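# Stand the cat litter pouch upright with its clip attached

## Task

Put the cat litter pouch upright near the centre of the table, one wide face turned toward the arms and away from both the pan and the scoop. The clip must be fastened on the pouch and holding it tightly. The pan must still be standing at the end. The operator ends the scene by calling finished_scene.

## Robot and tools

Robot: two arms, left_arm and right_arm, each ending in a parallel two-finger gripper. The fingers point along the gripper's +z axis and close along its y axis. end_effector_position is the point midway between the finger pads, about 1 cm short of the fingertips. Calibrated base places in the scene frame: left_arm at (-0.024, +0.244, 0) with quat_wxyz (+1, 0, 0, 0); right_arm at (+0.041, -0.340, 0) with quat_wxyz (+1, 0, 0, +0.012).

Frame: every pose, target and velocity uses the scene frame. Its origin sits at table-top height, halfway between the nominal bases. +z is up, +x points out over the table, and left_arm is on the +y side. Left and right in the camera images do not match the arm names. Reported hand positions and orientations can be a few centimetres off, more when an arm is stretched far.

Row format (shared by execute_actions and move): 16 numbers, always both arms. First left_arm: x, y, z in metres, then the orientation quaternion qw, qx, qy, qz (w first), then the gripper opening. Then the same eight for right_arm. x, y, z and the quaternion are absolute targets in the scene frame, not offsets. Opening runs from -1 (closed) to +1 (fully open, 0.094 m). To keep an arm still, resend the exact position, quaternion and opening from the last result before it began resting. Sending 0 as an opening is a real command, so repeat the current value to leave a gripper alone. To keep an orientation, reuse the same quaternion rather than the drifted one in results.

execute_actions(actions, cameras): actions is a list of actions; each action is a list of up to 15 rows, one per 1/30 s step. A shorter action repeats its last row until 15 steps pass. An empty list just reports state and images. An action is rejected for both arms if any target lies more than 0.6 m from that gripper's current position along any of its own axes; if the first action fails this or any action is malformed, the whole call is rejected. Each control step clips the command to within 100 mm and 20 degrees of the measured pose, so one action may fall short; the result's "Hand target" shows where the arm is actually heading, and the remainder must be commanded again.

move(target, speed, blend, opening_speed, blocking, cameras): target is one 16-number row or a list of up to 15 rows (no 0.6 m check). Each gripper travels in a straight line from its Hand target to the row's pose, rotating the short way. speed is the top path speed in m/s, 0.002 to 0.5, default 0.25 (rotation capped at twice that in rad/s); one value or one per target. blend, in metres, rounds corners through intermediate targets (default 0 = stop at each). opening_speed, at least 0.2 per second on the -1..+1 scale, ramps the fingers; use a value near the minimum when squeezing something soft. The first row's openings start at once; a later row's openings are applied only after everything stops there. Paths are capped at 10 s. blocking=false returns after about 0.5 s while the move continues; a new move takes over from the current point. Paths ignore obstacles and the other arm, grippers lag and overshoot more at speed, and routing near an arm's own base can flip its shoulder, so go around it. Faster or deeper contacts hit and press harder.

The move result adds a "move:" line: done (within 10 mm and 2 degrees, at rest), off_target, moving, held or fault, plus which limits acted (limits=paced: commanded pose clipped; limits=held: steps withheld). Neither done nor off_target proves contact or its absence; friction and weight alone can leave an arm a centimetre or more off.

wait(seconds 0 to 10, cameras): lets time pass with each arm holding its command; a running move continues. stop(cameras): brakes a running move, needing some distance. zoom_image(camera, region): camera is cam_high or cam_low (both 896x504); region is [x0, y0, x1, y1] in pixels from the top-left, at most 504 by 504. read_manual(section): licence texts only. finished_scene(scene): the current scene's number; ends it irreversibly.

Results: each arm's end_effector_position and end_effector_quat_wxyz, Hand target, Tool commands, Joint positions (last entry = finger opening in metres), Joint velocities ("within noise" means at rest), Joint torques (include arm weight, have offsets and noise; joints 1 to 3 wrap at ±28 N m and flip sign past it), and grip_measured on the -1..+1 scale. Empty, it reads up to about 1.6 mm too wide; squeezing a hard part reads up to about 3 mm narrower than the part. Each finger pad pushes roughly 50 to 64 N at full squeeze, and the force limit is reached about 0.05 below the first-touch reading (much more for soft items). To release, command well above grip_measured. Images come from cam_high then cam_low.

Hazards: do not drop things, release moving parts, slam, hit hard or push very hard. Arms colliding with each other can end the scene; the clearance check does not protect gripper against gripper. Anything left off the table is a failure. Holding loads, stretching out or pushing at unreachable poses heats motors: MOTOR HOT appears at 75 °C, an OVER-TEMPERATURE FAULT at 90 °C folds and disables that arm, and at 100 °C it goes limp. Loose objects may occasionally get a small external nudge. Thinking time lets the simulation run on.

Each tool is called after ">>>" as name(argument=value, ...), one argument or row to a line, values as JSON.

## Session

>>> execute_actions(
  actions=[],
)

Scene clock: 0.00 s.
left_arm: end_effector_position=(+0.1627, +0.4608, +0.1695) grip_measured=+1.000 end_effector_quat_wxyz=(-0.234, +0.685, -0.486, -0.490) | right_arm: end_effector_position=(+0.1356, -0.1588, +0.1164) grip_measured=+1.000 end_effector_quat_wxyz=(+0.373, -0.231, +0.889, +0.133)
Joint positions: left_arm=[0.27 1.752 1.216 -1.516 -1.089 -1.931 0.094] | right_arm=[1.654 0.743 0.521 -0.887 0.697 1 0.094]
Joint velocities: within noise
Joint torques (N m): no reading
Motor temperatures (°C): left_arm=[30 33 35 31 29 30 28] | right_arm=[27 36 33 30 26 27 28]
Heat: left arm: 35 °C; right arm: 36 °C.
Hand target: left_arm +0.1640, +0.4623, +0.1738; -0.242, +0.684, -0.483, -0.490 | right_arm +0.1377, -0.1597, +0.1200; +0.380, -0.228, +0.887, +0.132
Tool commands: left_gripper/opening=+1.0 right_gripper/opening=+1.0

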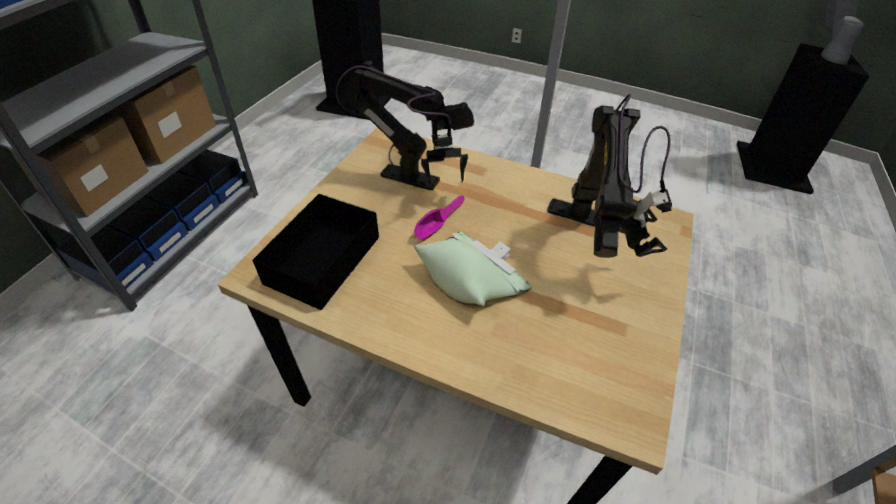

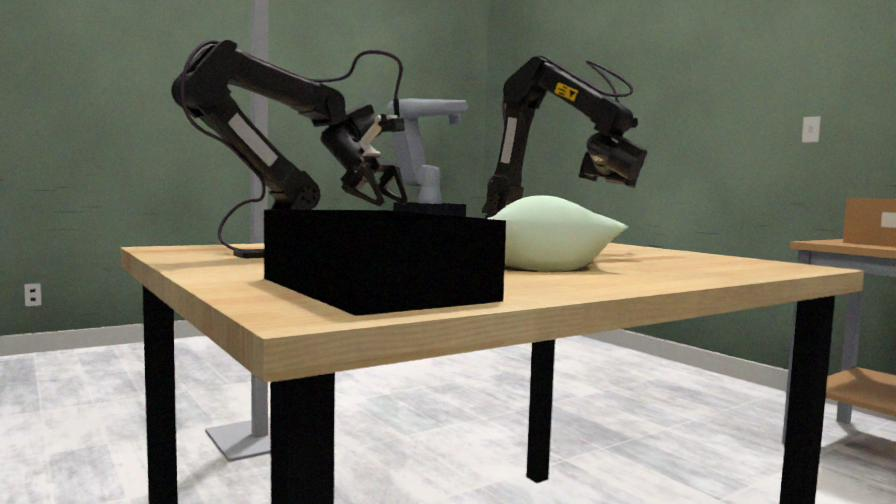

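>>> zoom_image(
  camera="cam_high",
  region=[380, 170, 580, 320],
)

>>> zoom_image(
  camera="cam_high",
  region=[220, 60, 720, 480],
)

>>> zoom_image(
  camera="cam_low",
  region=[360, 140, 660, 310],
)

Scaled by 2.520.

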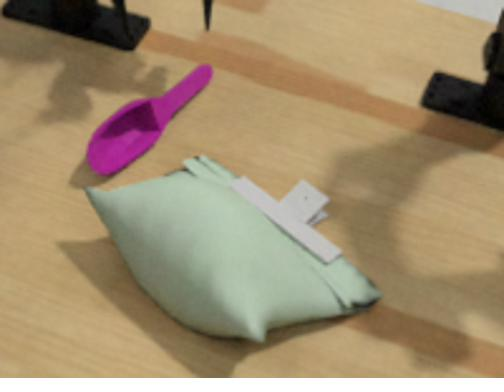

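Scaled by 1.008.

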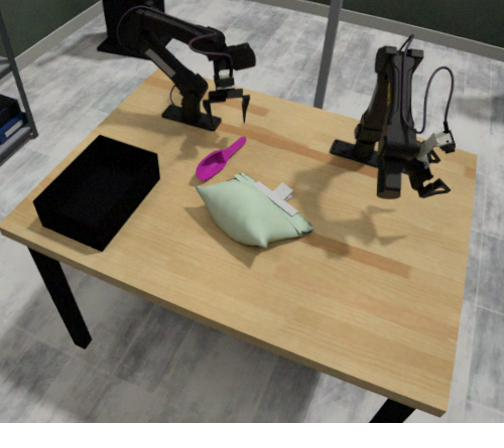

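Scaled by 1.680.

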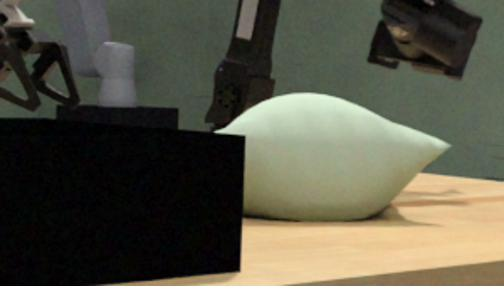

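>>> zoom_image(
  camera="cam_high",
  region=[200, 120, 450, 320],
)

>>> zoom_image(
  camera="cam_high",
  region=[530, 130, 730, 290],
)

>>> zoom_image(
  camera="cam_high",
  region=[560, 360, 720, 490],
)

Scaled by 2.016.

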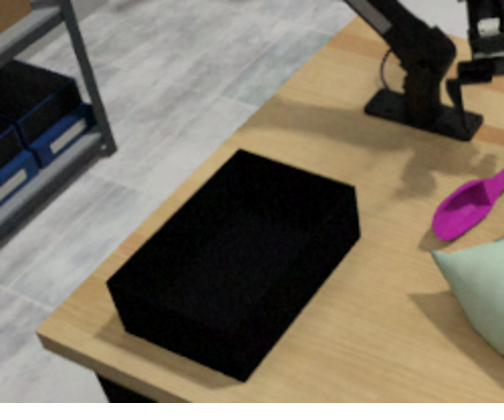

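Scaled by 2.520.

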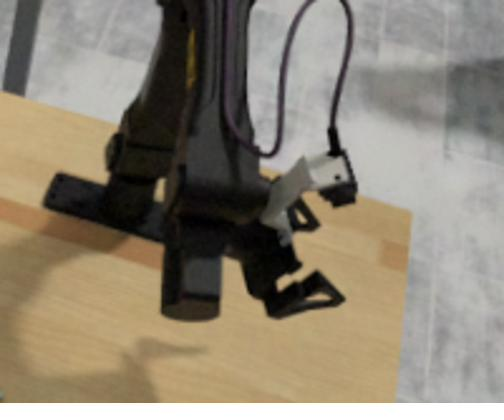

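Scaled by 3.150.

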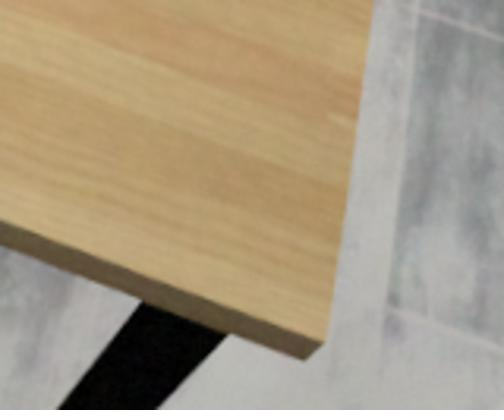

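>>> zoom_image(
  camera="cam_high",
  region=[445, 215, 545, 300],
)

>>> zoom_image(
  camera="cam_high",
  region=[470, 235, 520, 280],
)

>>> zoom_image(
  camera="cam_low",
  region=[480, 180, 640, 290],
)

Scaled by 5.040.

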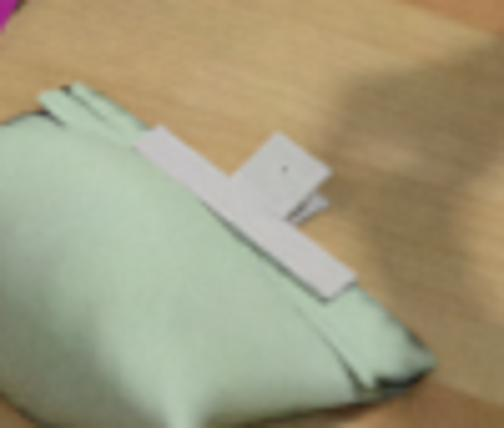

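Scaled by 10.080.

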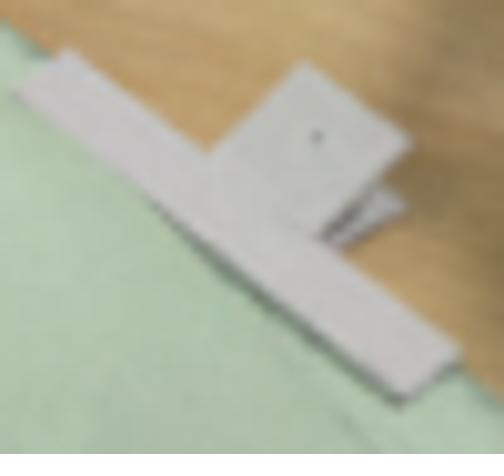

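Scaled by 3.150.

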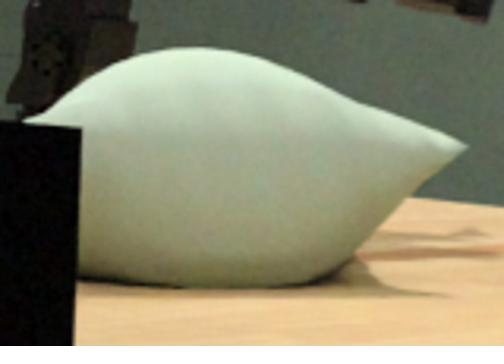

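>>> zoom_image(
  camera="cam_low",
  region=[100, 200, 350, 400],
)

>>> zoom_image(
  camera="cam_low",
  region=[620, 200, 896, 360],
)

Scaled by 2.016.

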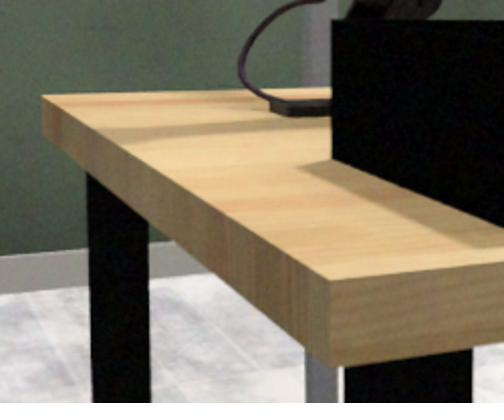

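Scaled by 1.826.

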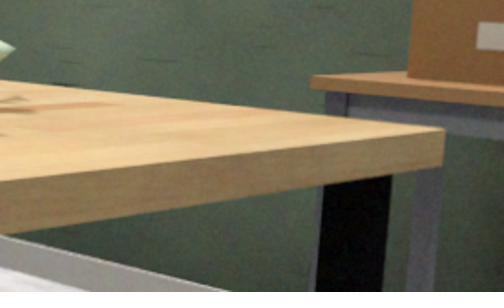

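>>> zoom_image(
  camera="cam_low",
  region=[320, 90, 440, 220],
)

>>> zoom_image(
  camera="cam_low",
  region=[480, 40, 680, 220],
)

Scaled by 3.877.

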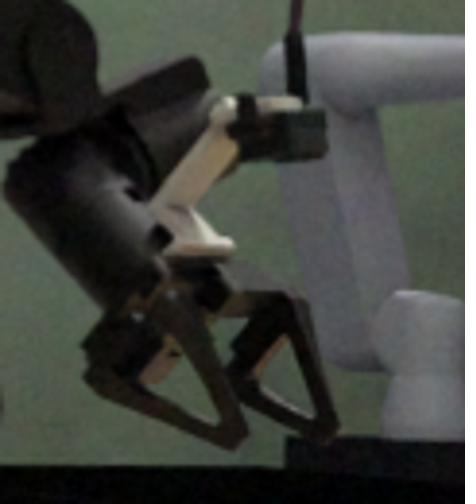

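Scaled by 2.520.

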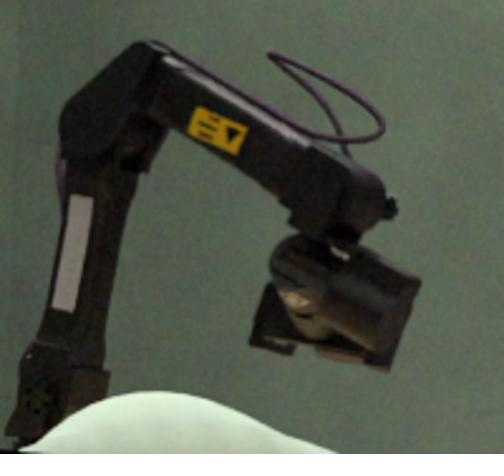

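>>> move(
  target=[0.36, 0.26, 0.22, 0.2511, -0.2888, 0.6973, -0.6061, 0.4, 0.30, -0.10, 0.25, 0.605, -0.721, 0.2588, -0.2172, 0.4],
  speed=0.25,
)

Scene clock: 19.40 s.
left_arm: end_effector_position=(+0.3616, +0.2636, +0.2247) grip_measured=+0.401 end_effector_quat_wxyz=(+0.257, -0.293, +0.697, -0.602) | right_arm: end_effector_position=(+0.2965, -0.1015, +0.2342) grip_measured=+0.402 end_effector_quat_wxyz=(-0.594, +0.730, -0.263, +0.214)
Joint positions: left_arm=[0.499 1.498 0.846 0.2 1.236 -1.135 0.066] | right_arm=[0.594 0.922 0.508 0.202 -0.256 -1.625 0.066]
Joint velocities: within noise
Joint torques (N m): left_arm=[-0.42 -4.97 5.98 1.68 0.35 0.02] | right_arm=[-0.87 -1.51 10.09 1.85 -0.22 0.02]
Motor temperatures (°C): left_arm=[30 34 37 31 29 30 28] | right_arm=[27 35 35 33 26 27 28]
Heat: left arm: 37 °C; right arm: 35 °C.
Hand target: left_arm +0.3599, +0.2600, +0.2201; +0.251, -0.289, +0.698, -0.606 | right_arm +0.2996, -0.1004, +0.2498; -0.605, +0.721, -0.259, +0.217
Off the commanded pose: left_arm 0.006 m, 1 deg | right_arm 0.016 m, 2 deg.
move: off_target (right_arm)

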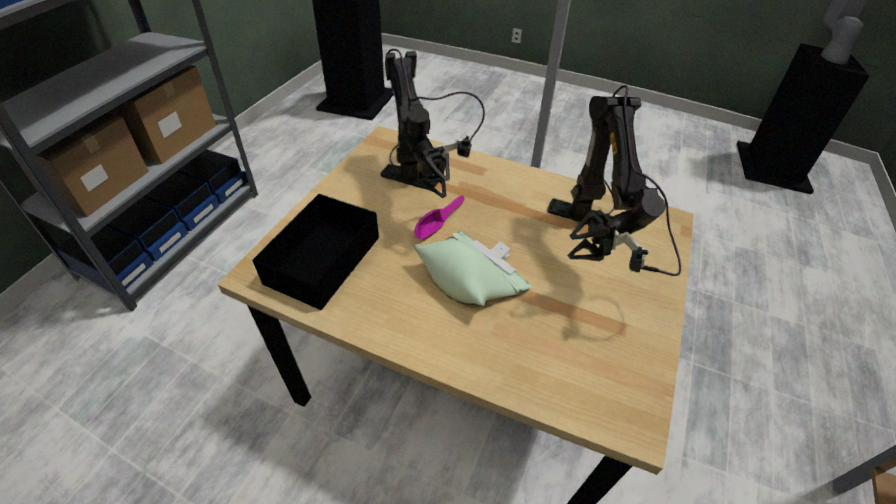

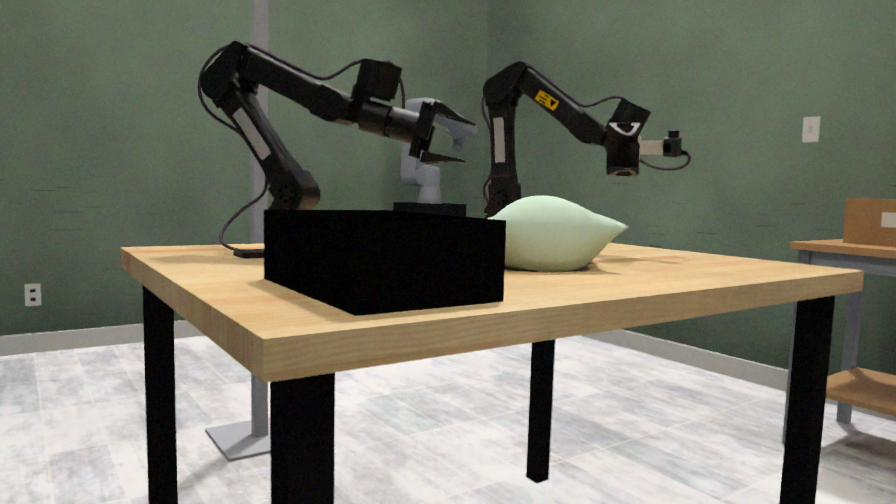

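>>> zoom_image(
  camera="cam_high",
  region=[400, 130, 680, 320],
)

>>> zoom_image(
  camera="cam_low",
  region=[380, 60, 700, 300],
)

Scaled by 1.800.

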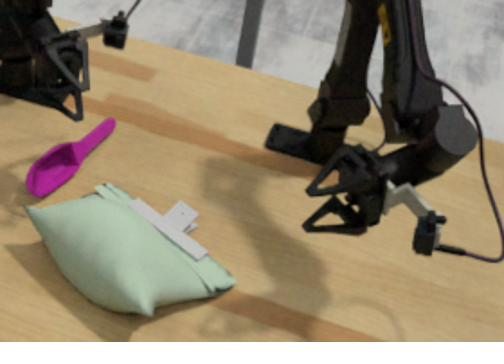

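Scaled by 1.575.

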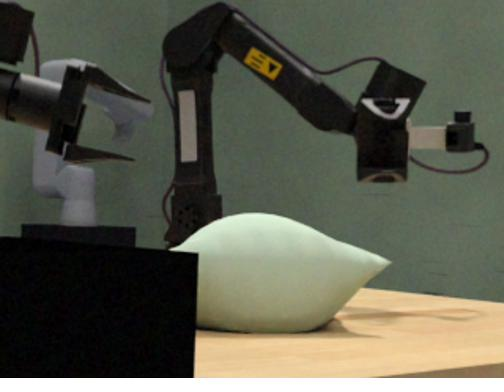

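>>> move(
  target=[0.343, 0.229, 0.10, 0.2511, -0.2888, 0.6973, -0.6061, 0.4, 0.27, -0.062, 0.11, 0.605, -0.721, 0.2588, -0.2172, 0.4],
  speed=0.2,
)

>>> zoom_image(
  camera="cam_high",
  region=[400, 180, 600, 320],
)

>>> zoom_image(
  camera="cam_low",
  region=[400, 120, 700, 290],
)

Scene clock: 21.97 s.
left_arm: end_effector_position=(+0.3447, +0.2314, +0.1055) grip_measured=+0.401 end_effector_quat_wxyz=(+0.254, -0.287, +0.697, -0.606) | right_arm: end_effector_position=(+0.2740, -0.0595, +0.1187) grip_measured=+0.402 end_effector_quat_wxyz=(-0.611, +0.716, -0.250, +0.226)
Joint positions: left_arm=[0.427 1.801 0.496 0.937 1.186 -1.22 0.066] | right_arm=[0.844 1.52 0.17 1.199 -0.013 -1.59 0.066]
Joint velocities: within noise
Joint torques (N m): left_arm=[-0.47 -4.86 3.78 1.76 0.13 0.03] | right_arm=[0.57 -3.18 2.86 1.92 0.04 0.2]
Motor temperatures (°C): left_arm=[30 34 37 32 29 30 28] | right_arm=[27 36 35 34 26 27 28]
Heat: left arm: 37 °C; right arm: 36 °C.
Hand target: left_arm +0.3429, +0.2290, +0.1000; +0.251, -0.289, +0.698, -0.606 | right_arm +0.2701, -0.0621, +0.1101; -0.605, +0.721, -0.259, +0.217
Off the commanded pose: left_arm 0.006 m, 0 deg | right_arm 0.010 m, 2 deg.
move: done

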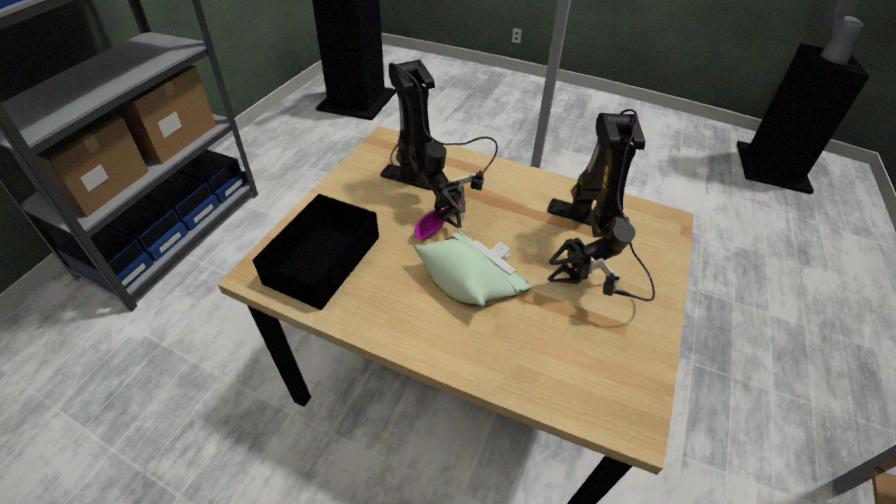

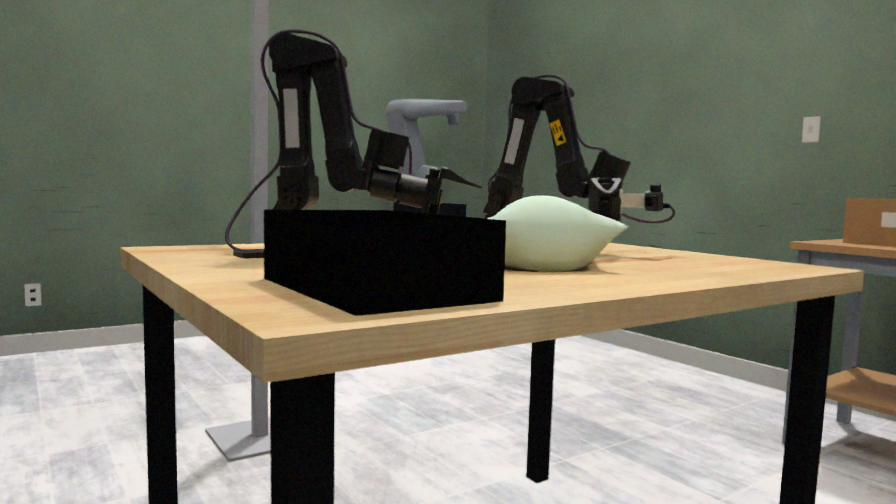

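Scaled by 2.520.

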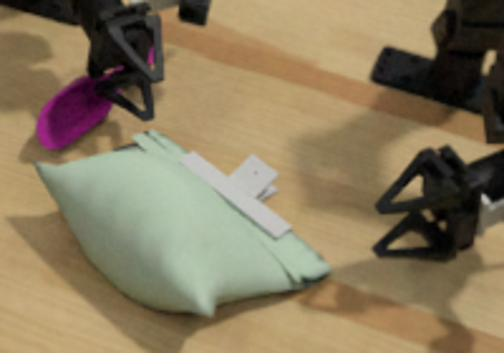

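Scaled by 1.680.

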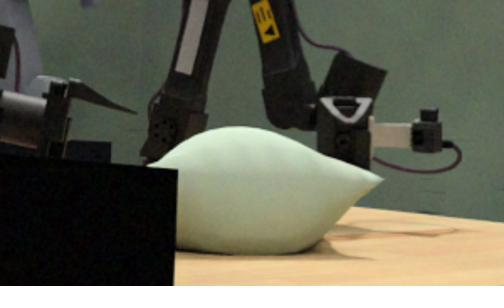

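>>> move(
  target=[0.370, 0.183, 0.076, 0.2511, -0.2888, 0.6973, -0.6061, 0.5, 0.285, -0.043, 0.082, 0.605, -0.721, 0.2588, -0.2172, 0.5],
  speed=0.12,
)

>>> zoom_image(
  camera="cam_high",
  region=[420, 190, 560, 310],
)

>>> zoom_image(
  camera="cam_low",
  region=[440, 130, 660, 290],
)

Scene clock: 24.07 s.
left_arm: end_effector_position=(+0.3665, +0.1826, +0.0778) grip_measured=+0.498 end_effector_quat_wxyz=(+0.247, -0.291, +0.697, -0.607) | right_arm: end_effector_position=(+0.2833, -0.0474, +0.0814) grip_measured=+0.498 end_effector_quat_wxyz=(-0.601, +0.725, -0.254, +0.221)
Joint positions: left_arm=[0.232 1.981 0.496 1.217 1.005 -1.352 0.07] | right_arm=[0.848 1.829 0.209 1.439 -0.009 -1.588 0.07]
Joint velocities: within noise
Joint torques (N m): left_arm=[-0.08 -5.45 4.77 1.82 0.04 0.03] | right_arm=[0.51 -4.27 4.11 1.81 -0.01 0.18]
Motor temperatures (°C): left_arm=[30 34 37 32 29 30 28] | right_arm=[27 36 35 35 26 27 28]
Heat: left arm: 37 °C; right arm: 36 °C.
Hand target: left_arm +0.3699, +0.1830, +0.0760; +0.251, -0.289, +0.697, -0.606 | right_arm +0.2850, -0.0431, +0.0820; -0.605, +0.721, -0.259, +0.217
Off the commanded pose: left_arm 0.004 m, 1 deg | right_arm 0.005 m, 1 deg.
move: done

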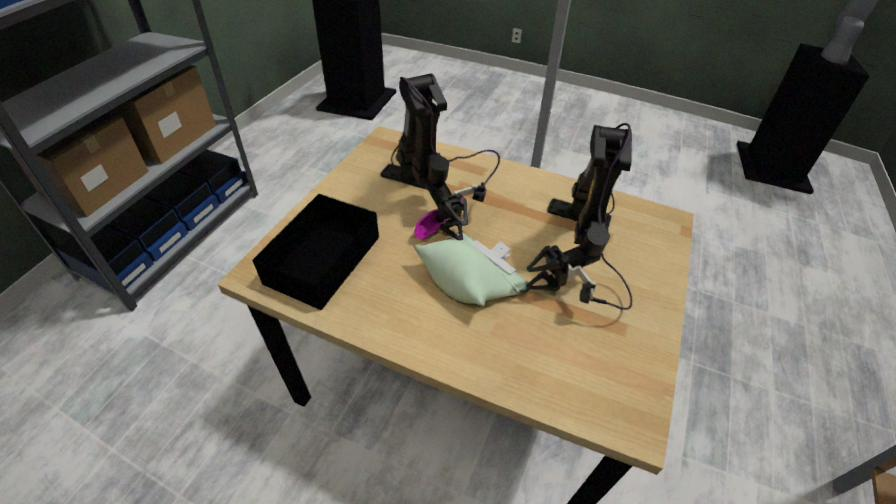

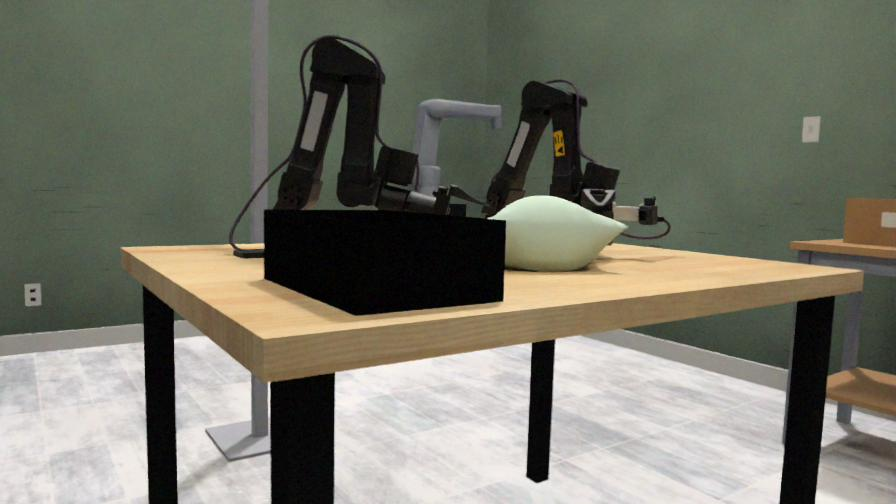

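Scaled by 3.600.

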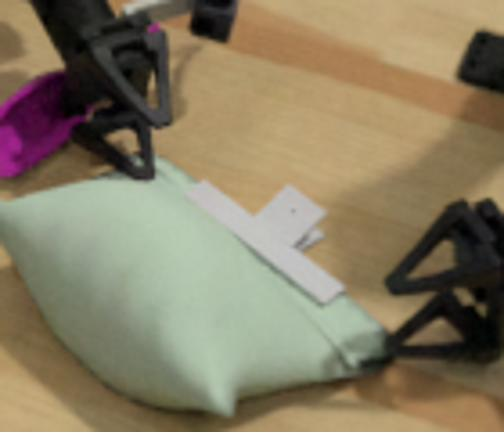

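Scaled by 2.291.

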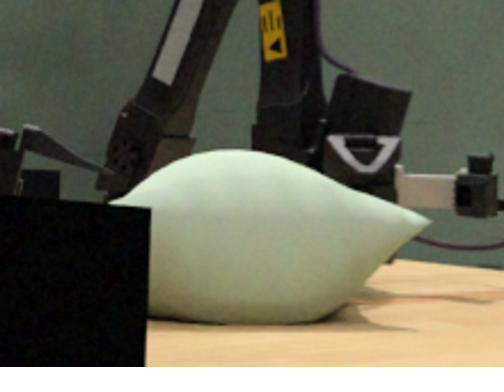

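>>> zoom_image(
  camera="cam_high",
  region=[490, 250, 560, 310],
)

>>> zoom_image(
  camera="cam_high",
  region=[405, 195, 475, 255],
)

>>> zoom_image(
  camera="cam_low",
  region=[570, 170, 680, 260],
)

Scaled by 7.200.

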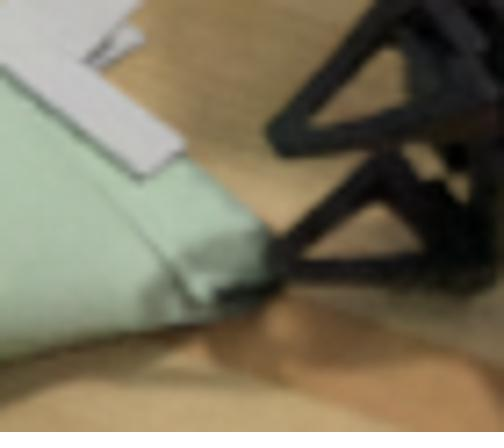

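Scaled by 7.200.

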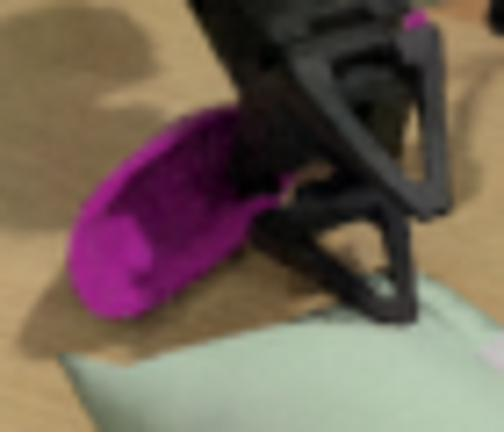

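Scaled by 4.582.

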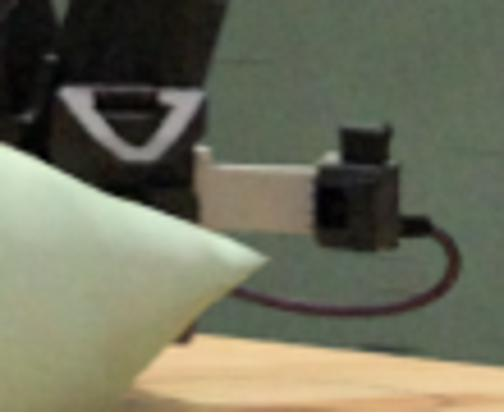

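>>> move(
  target=[
    [0.33, 0.22, 0.11, 0.163, -0.388, 0.749, -0.512, 0.0, 0.225, -0.06, 0.13, 0.454, -0.568, 0.623, -0.287, 0.0],
    [0.3135, 0.191, 0.078, 0.163, -0.388, 0.749, -0.512, -0.3, 0.21, -0.040, 0.085, 0.454, -0.568, 0.623, -0.287, -0.3],
  ],
  speed=0.15,
)

>>> zoom_image(
  camera="cam_high",
  region=[420, 190, 560, 310],
)

>>> zoom_image(
  camera="cam_low",
  region=[440, 130, 660, 290],
)

Scene clock: 32.20 s.
left_arm: end_effector_position=(+0.3146, +0.1919, +0.0769) grip_measured=-0.299 end_effector_quat_wxyz=(+0.157, -0.393, +0.748, -0.512) | right_arm: end_effector_position=(+0.2098, -0.0456, +0.0789) grip_measured=-0.298 end_effector_quat_wxyz=(+0.446, -0.578, +0.621, -0.287)
Joint positions: left_arm=[0.266 1.521 0.482 0.275 0.906 -1.11 0.033] | right_arm=[1.501 1.656 0.726 -0.213 1.068 -0.229 0.033]
Joint velocities: within noise
Joint torques (N m): left_arm=[-0.35 -5.08 5.05 1.66 0.28 0.05] | right_arm=[0.31 -5.49 7.35 0.73 0.63 0.14]
Motor temperatures (°C): left_arm=[30 35 37 33 29 30 28] | right_arm=[27 36 35 35 26 27 28]
Heat: left arm: 37 °C; right arm: 36 °C.
Hand target: left_arm +0.3135, +0.1910, +0.0780; +0.163, -0.388, +0.749, -0.512 | right_arm +0.2100, -0.0402, +0.0849; -0.454, +0.568, -0.623, +0.287
Off the commanded pose: left_arm 0.002 m, 1 deg | right_arm 0.008 m, 2 deg.
move: done

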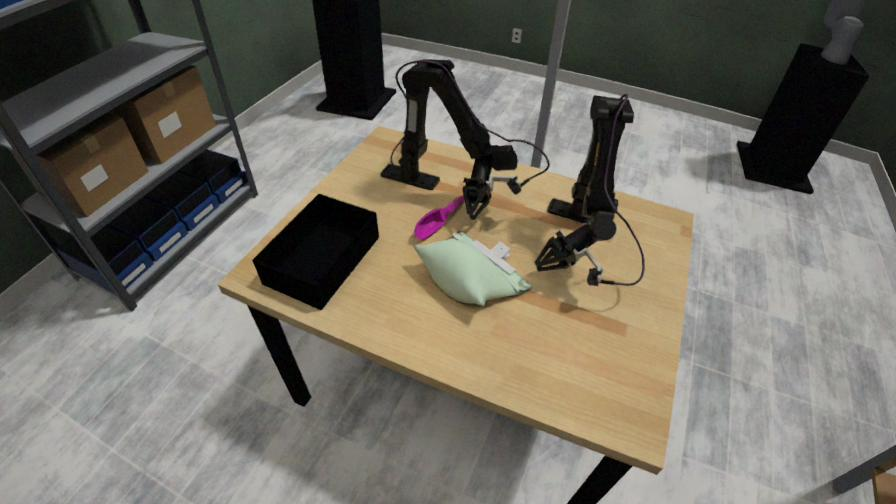

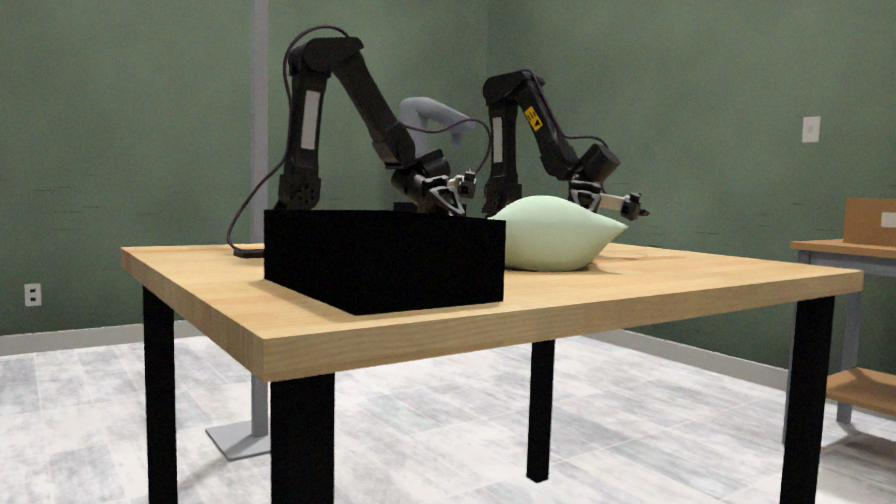

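Scaled by 3.600.

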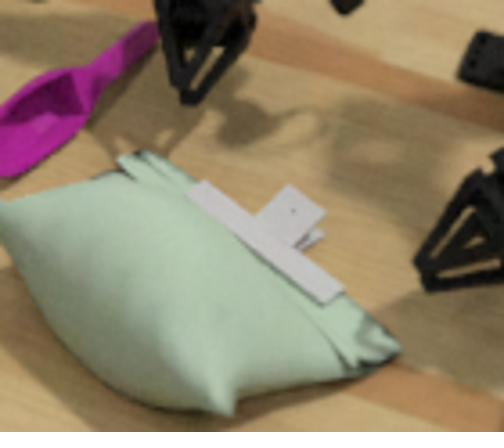

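Scaled by 2.291.

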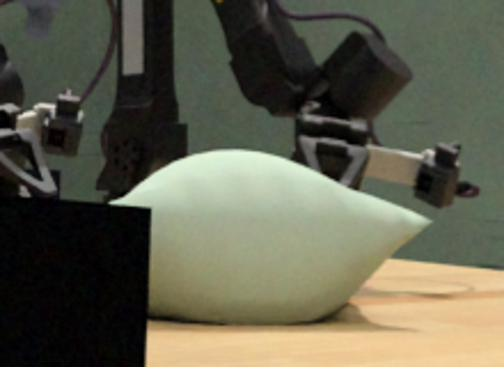

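>>> move(
  target=[0.311, 0.189, 0.036, 0.163, -0.388, 0.749, -0.512, -0.3, 0.217, -0.046, 0.042, 0.454, -0.568, 0.623, -0.287, -0.3],
  speed=0.1,
)

>>> zoom_image(
  camera="cam_high",
  region=[420, 190, 560, 310],
)

>>> zoom_image(
  camera="cam_low",
  region=[560, 170, 680, 260],
)

Scene clock: 33.90 s.
left_arm: end_effector_position=(+0.3140, +0.1915, +0.0409) grip_measured=-0.299 end_effector_quat_wxyz=(+0.167, -0.388, +0.747, -0.513) | right_arm: end_effector_position=(+0.2145, -0.0401, +0.0467) grip_measured=-0.298 end_effector_quat_wxyz=(+0.457, -0.571, +0.622, -0.281)
Joint positions: left_arm=[0.263 1.693 0.408 0.547 0.901 -1.116 0.033] | right_arm=[1.487 1.775 0.667 0.025 1.068 -0.266 0.033]
Joint velocities: within noise
Joint torques (N m): left_arm=[-0.59 -4.12 3.69 1.72 0.29 0.06] | right_arm=[-0.68 -5.79 3.15 1.01 0.51 0.02]
Motor temperatures (°C): left_arm=[30 35 37 33 29 30 28] | right_arm=[27 36 35 35 26 27 28]
Heat: left arm: 37 °C; right arm: 36 °C.
Hand target: left_arm +0.3110, +0.1891, +0.0361; +0.163, -0.388, +0.749, -0.512 | right_arm +0.2169, -0.0460, +0.0421; -0.454, +0.568, -0.623, +0.287
Off the commanded pose: left_arm 0.006 m, 1 deg | right_arm 0.008 m, 1 deg.
move: done

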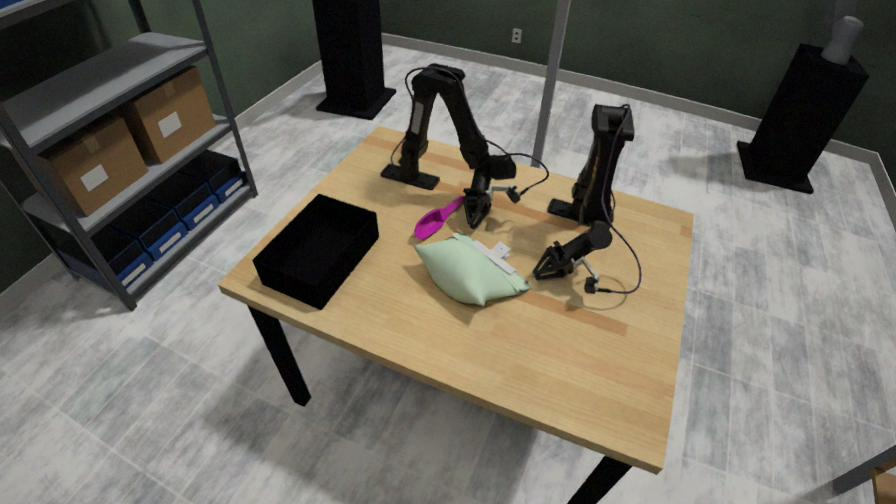

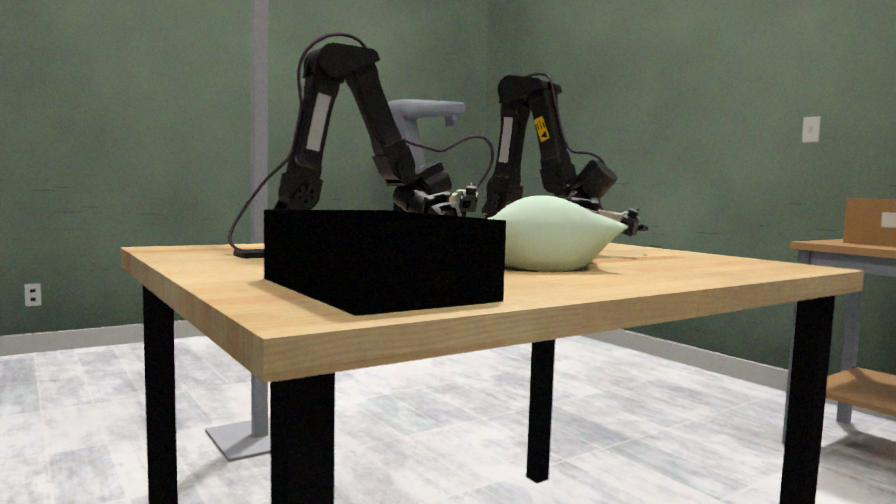

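Scaled by 3.600.

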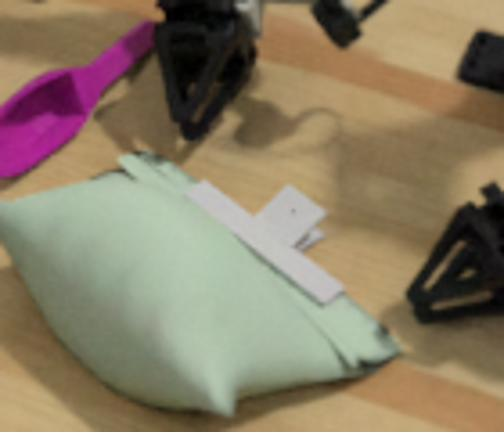

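Scaled by 4.200.

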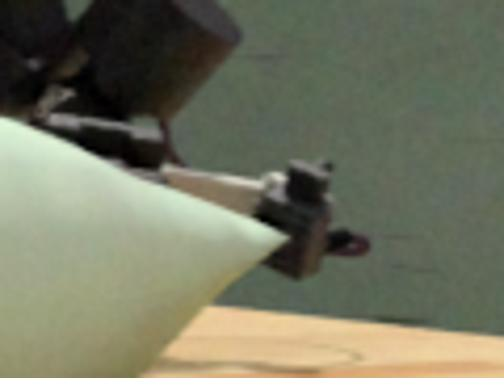

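>>> move(
  target=[0.333, 0.167, 0.030, 0.163, -0.388, 0.749, -0.512, -0.3, 0.236, -0.060, 0.030, 0.454, -0.568, 0.623, -0.287, -0.3],
  speed=0.08,
)

>>> zoom_image(
  camera="cam_high",
  region=[420, 190, 560, 310],
)

Scene clock: 35.73 s.
left_arm: end_effector_position=(+0.3252, +0.1668, +0.0272) grip_measured=-0.299 end_effector_quat_wxyz=(+0.152, -0.395, +0.748, -0.510) | right_arm: end_effector_position=(+0.2349, -0.0540, +0.0365) grip_measured=-0.298 end_effector_quat_wxyz=(+0.459, -0.567, +0.622, -0.282)
Joint positions: left_arm=[0.152 1.786 0.422 0.676 0.821 -1.225 0.033] | right_arm=[1.407 1.781 0.57 0.25 1.035 -0.403 0.033]
Joint velocities: within noise
Joint torques (N m): left_arm=[-0.36 -4.66 6.04 1.8 0.24 0.03] | right_arm=[-0.51 -5.42 2.85 1.18 0.43 0.02]
Motor temperatures (°C): left_arm=[30 34 37 33 29 30 28] | right_arm=[27 36 35 35 26 27 28]
Heat: left arm: 37 °C; right arm: 36 °C.
Hand target: left_arm +0.3327, +0.1671, +0.0301; +0.163, -0.388, +0.749, -0.512 | right_arm +0.2359, -0.0601, +0.0301; +0.454, -0.568, +0.623, -0.287
Off the commanded pose: left_arm 0.008 m, 2 deg | right_arm 0.009 m, 1 deg.
move: done

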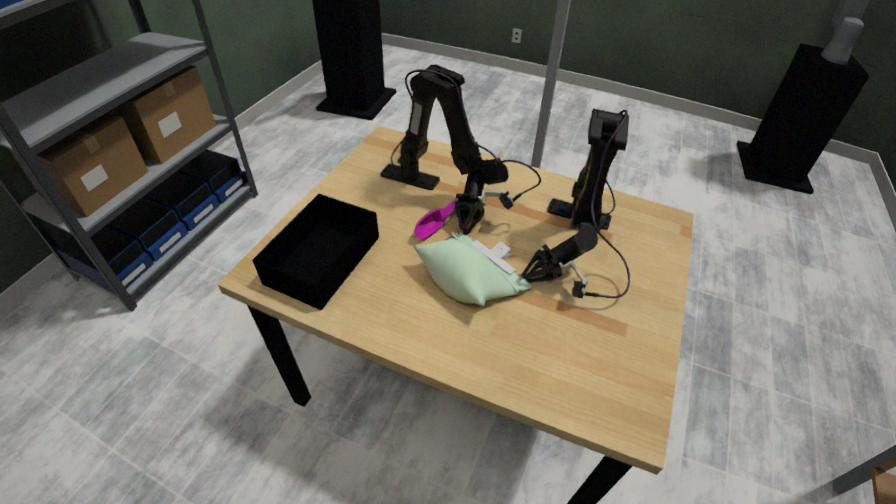

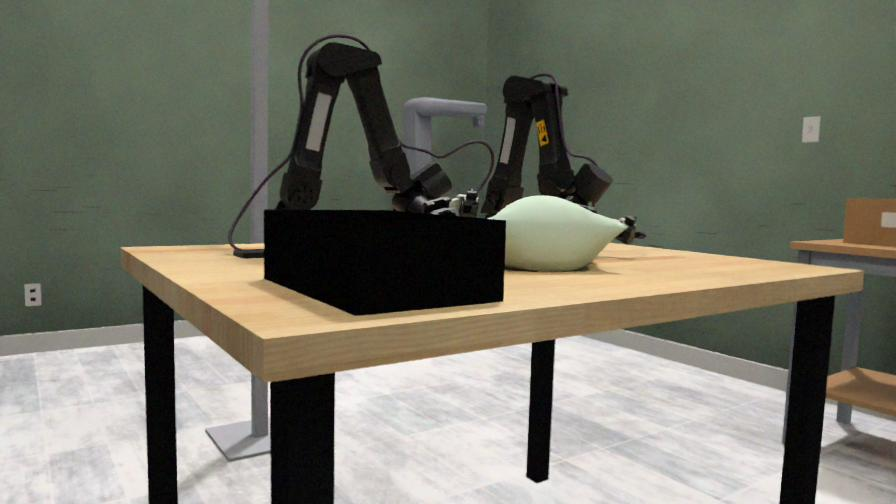

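Scaled by 3.600.

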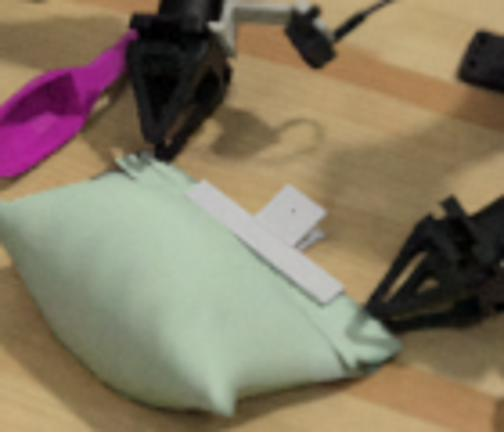

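>>> zoom_image(
  camera="cam_high",
  region=[505, 250, 565, 300],
)

>>> zoom_image(
  camera="cam_high",
  region=[440, 200, 500, 250],
)

Scaled by 8.400.

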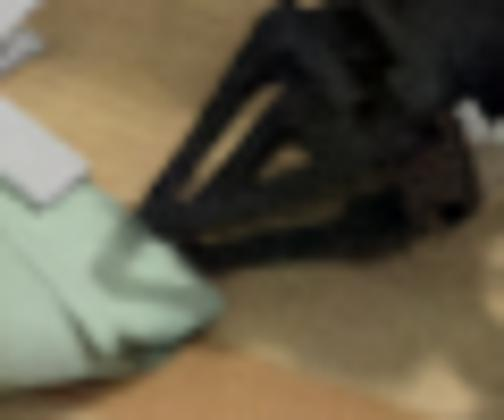

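Scaled by 8.400.

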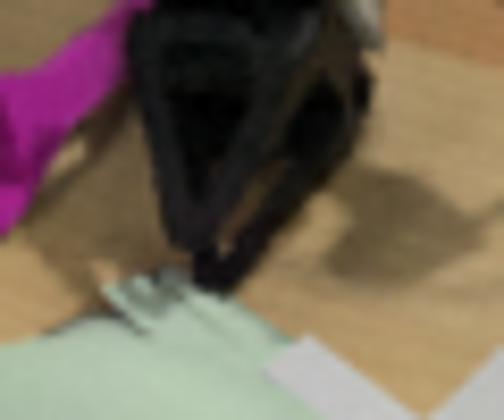

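>>> move(
  target=[
    [0.333, 0.167, 0.030, 0.163, -0.388, 0.749, -0.512, -0.3, 0.224, -0.062, 0.020, 0.454, -0.568, 0.623, -0.287, -0.3],
    [0.347, 0.158, 0.029, 0.163, -0.388, 0.749, -0.512, -0.3, 0.258, -0.056, 0.021, 0.454, -0.568, 0.623, -0.287, -0.3],
  ],
  speed=0.06,
)

>>> zoom_image(
  camera="cam_high",
  region=[505, 250, 565, 300],
)

>>> zoom_image(
  camera="cam_high",
  region=[440, 200, 500, 250],
)

Scene clock: 37.93 s.
left_arm: end_effector_position=(+0.3380, +0.1584, +0.0250) grip_measured=-0.299 end_effector_quat_wxyz=(+0.150, -0.397, +0.749, -0.509) | right_arm: end_effector_position=(+0.2570, -0.0518, +0.0290) grip_measured=-0.298 end_effector_quat_wxyz=(+0.462, -0.565, +0.621, -0.286)
Joint positions: left_arm=[0.111 1.828 0.465 0.695 0.787 -1.262 0.033] | right_arm=[1.329 1.843 0.561 0.427 0.997 -0.524 0.033]
Joint velocities: within noise
Joint torques (N m): left_arm=[-0.51 -5 6.3 1.9 0.21 0.1] | right_arm=[-0.81 -5.35 3.21 1.21 0.22 -0.04]
Motor temperatures (°C): left_arm=[30 34 37 34 29 30 28] | right_arm=[27 37 35 35 26 27 28]
Heat: left arm: 37 °C; right arm: 37 °C.
Hand target: left_arm +0.3467, +0.1580, +0.0292; +0.163, -0.388, +0.749, -0.512 | right_arm +0.2578, -0.0562, +0.0212; +0.454, -0.568, +0.623, -0.287
Off the commanded pose: left_arm 0.010 m, 2 deg | right_arm 0.009 m, 1 deg.
move: done

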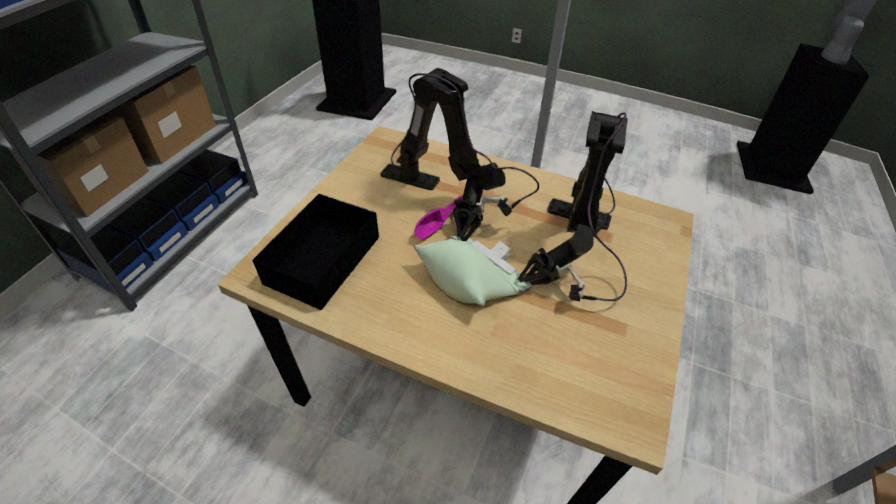

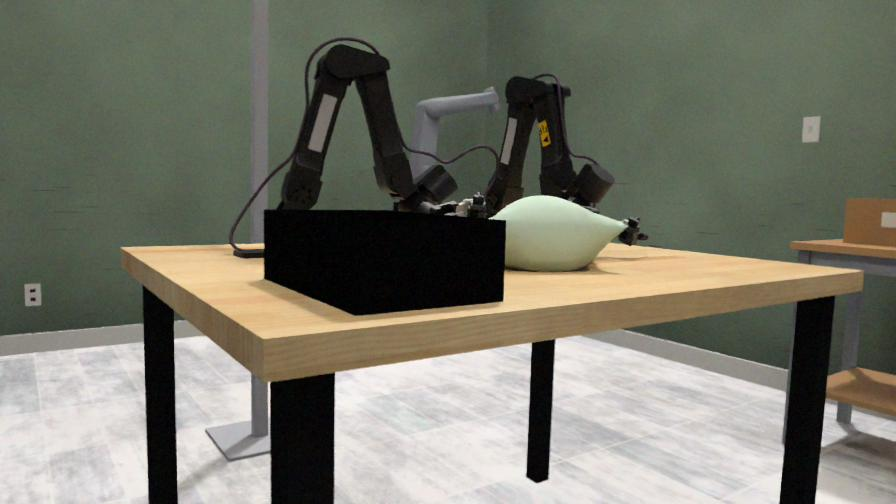

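Scaled by 8.400.

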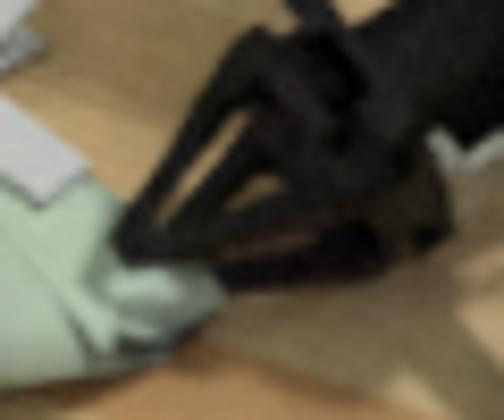

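Scaled by 8.400.

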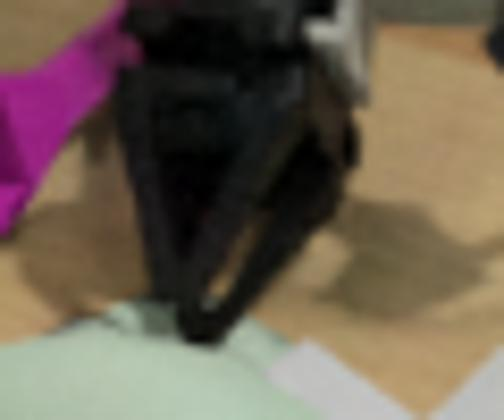

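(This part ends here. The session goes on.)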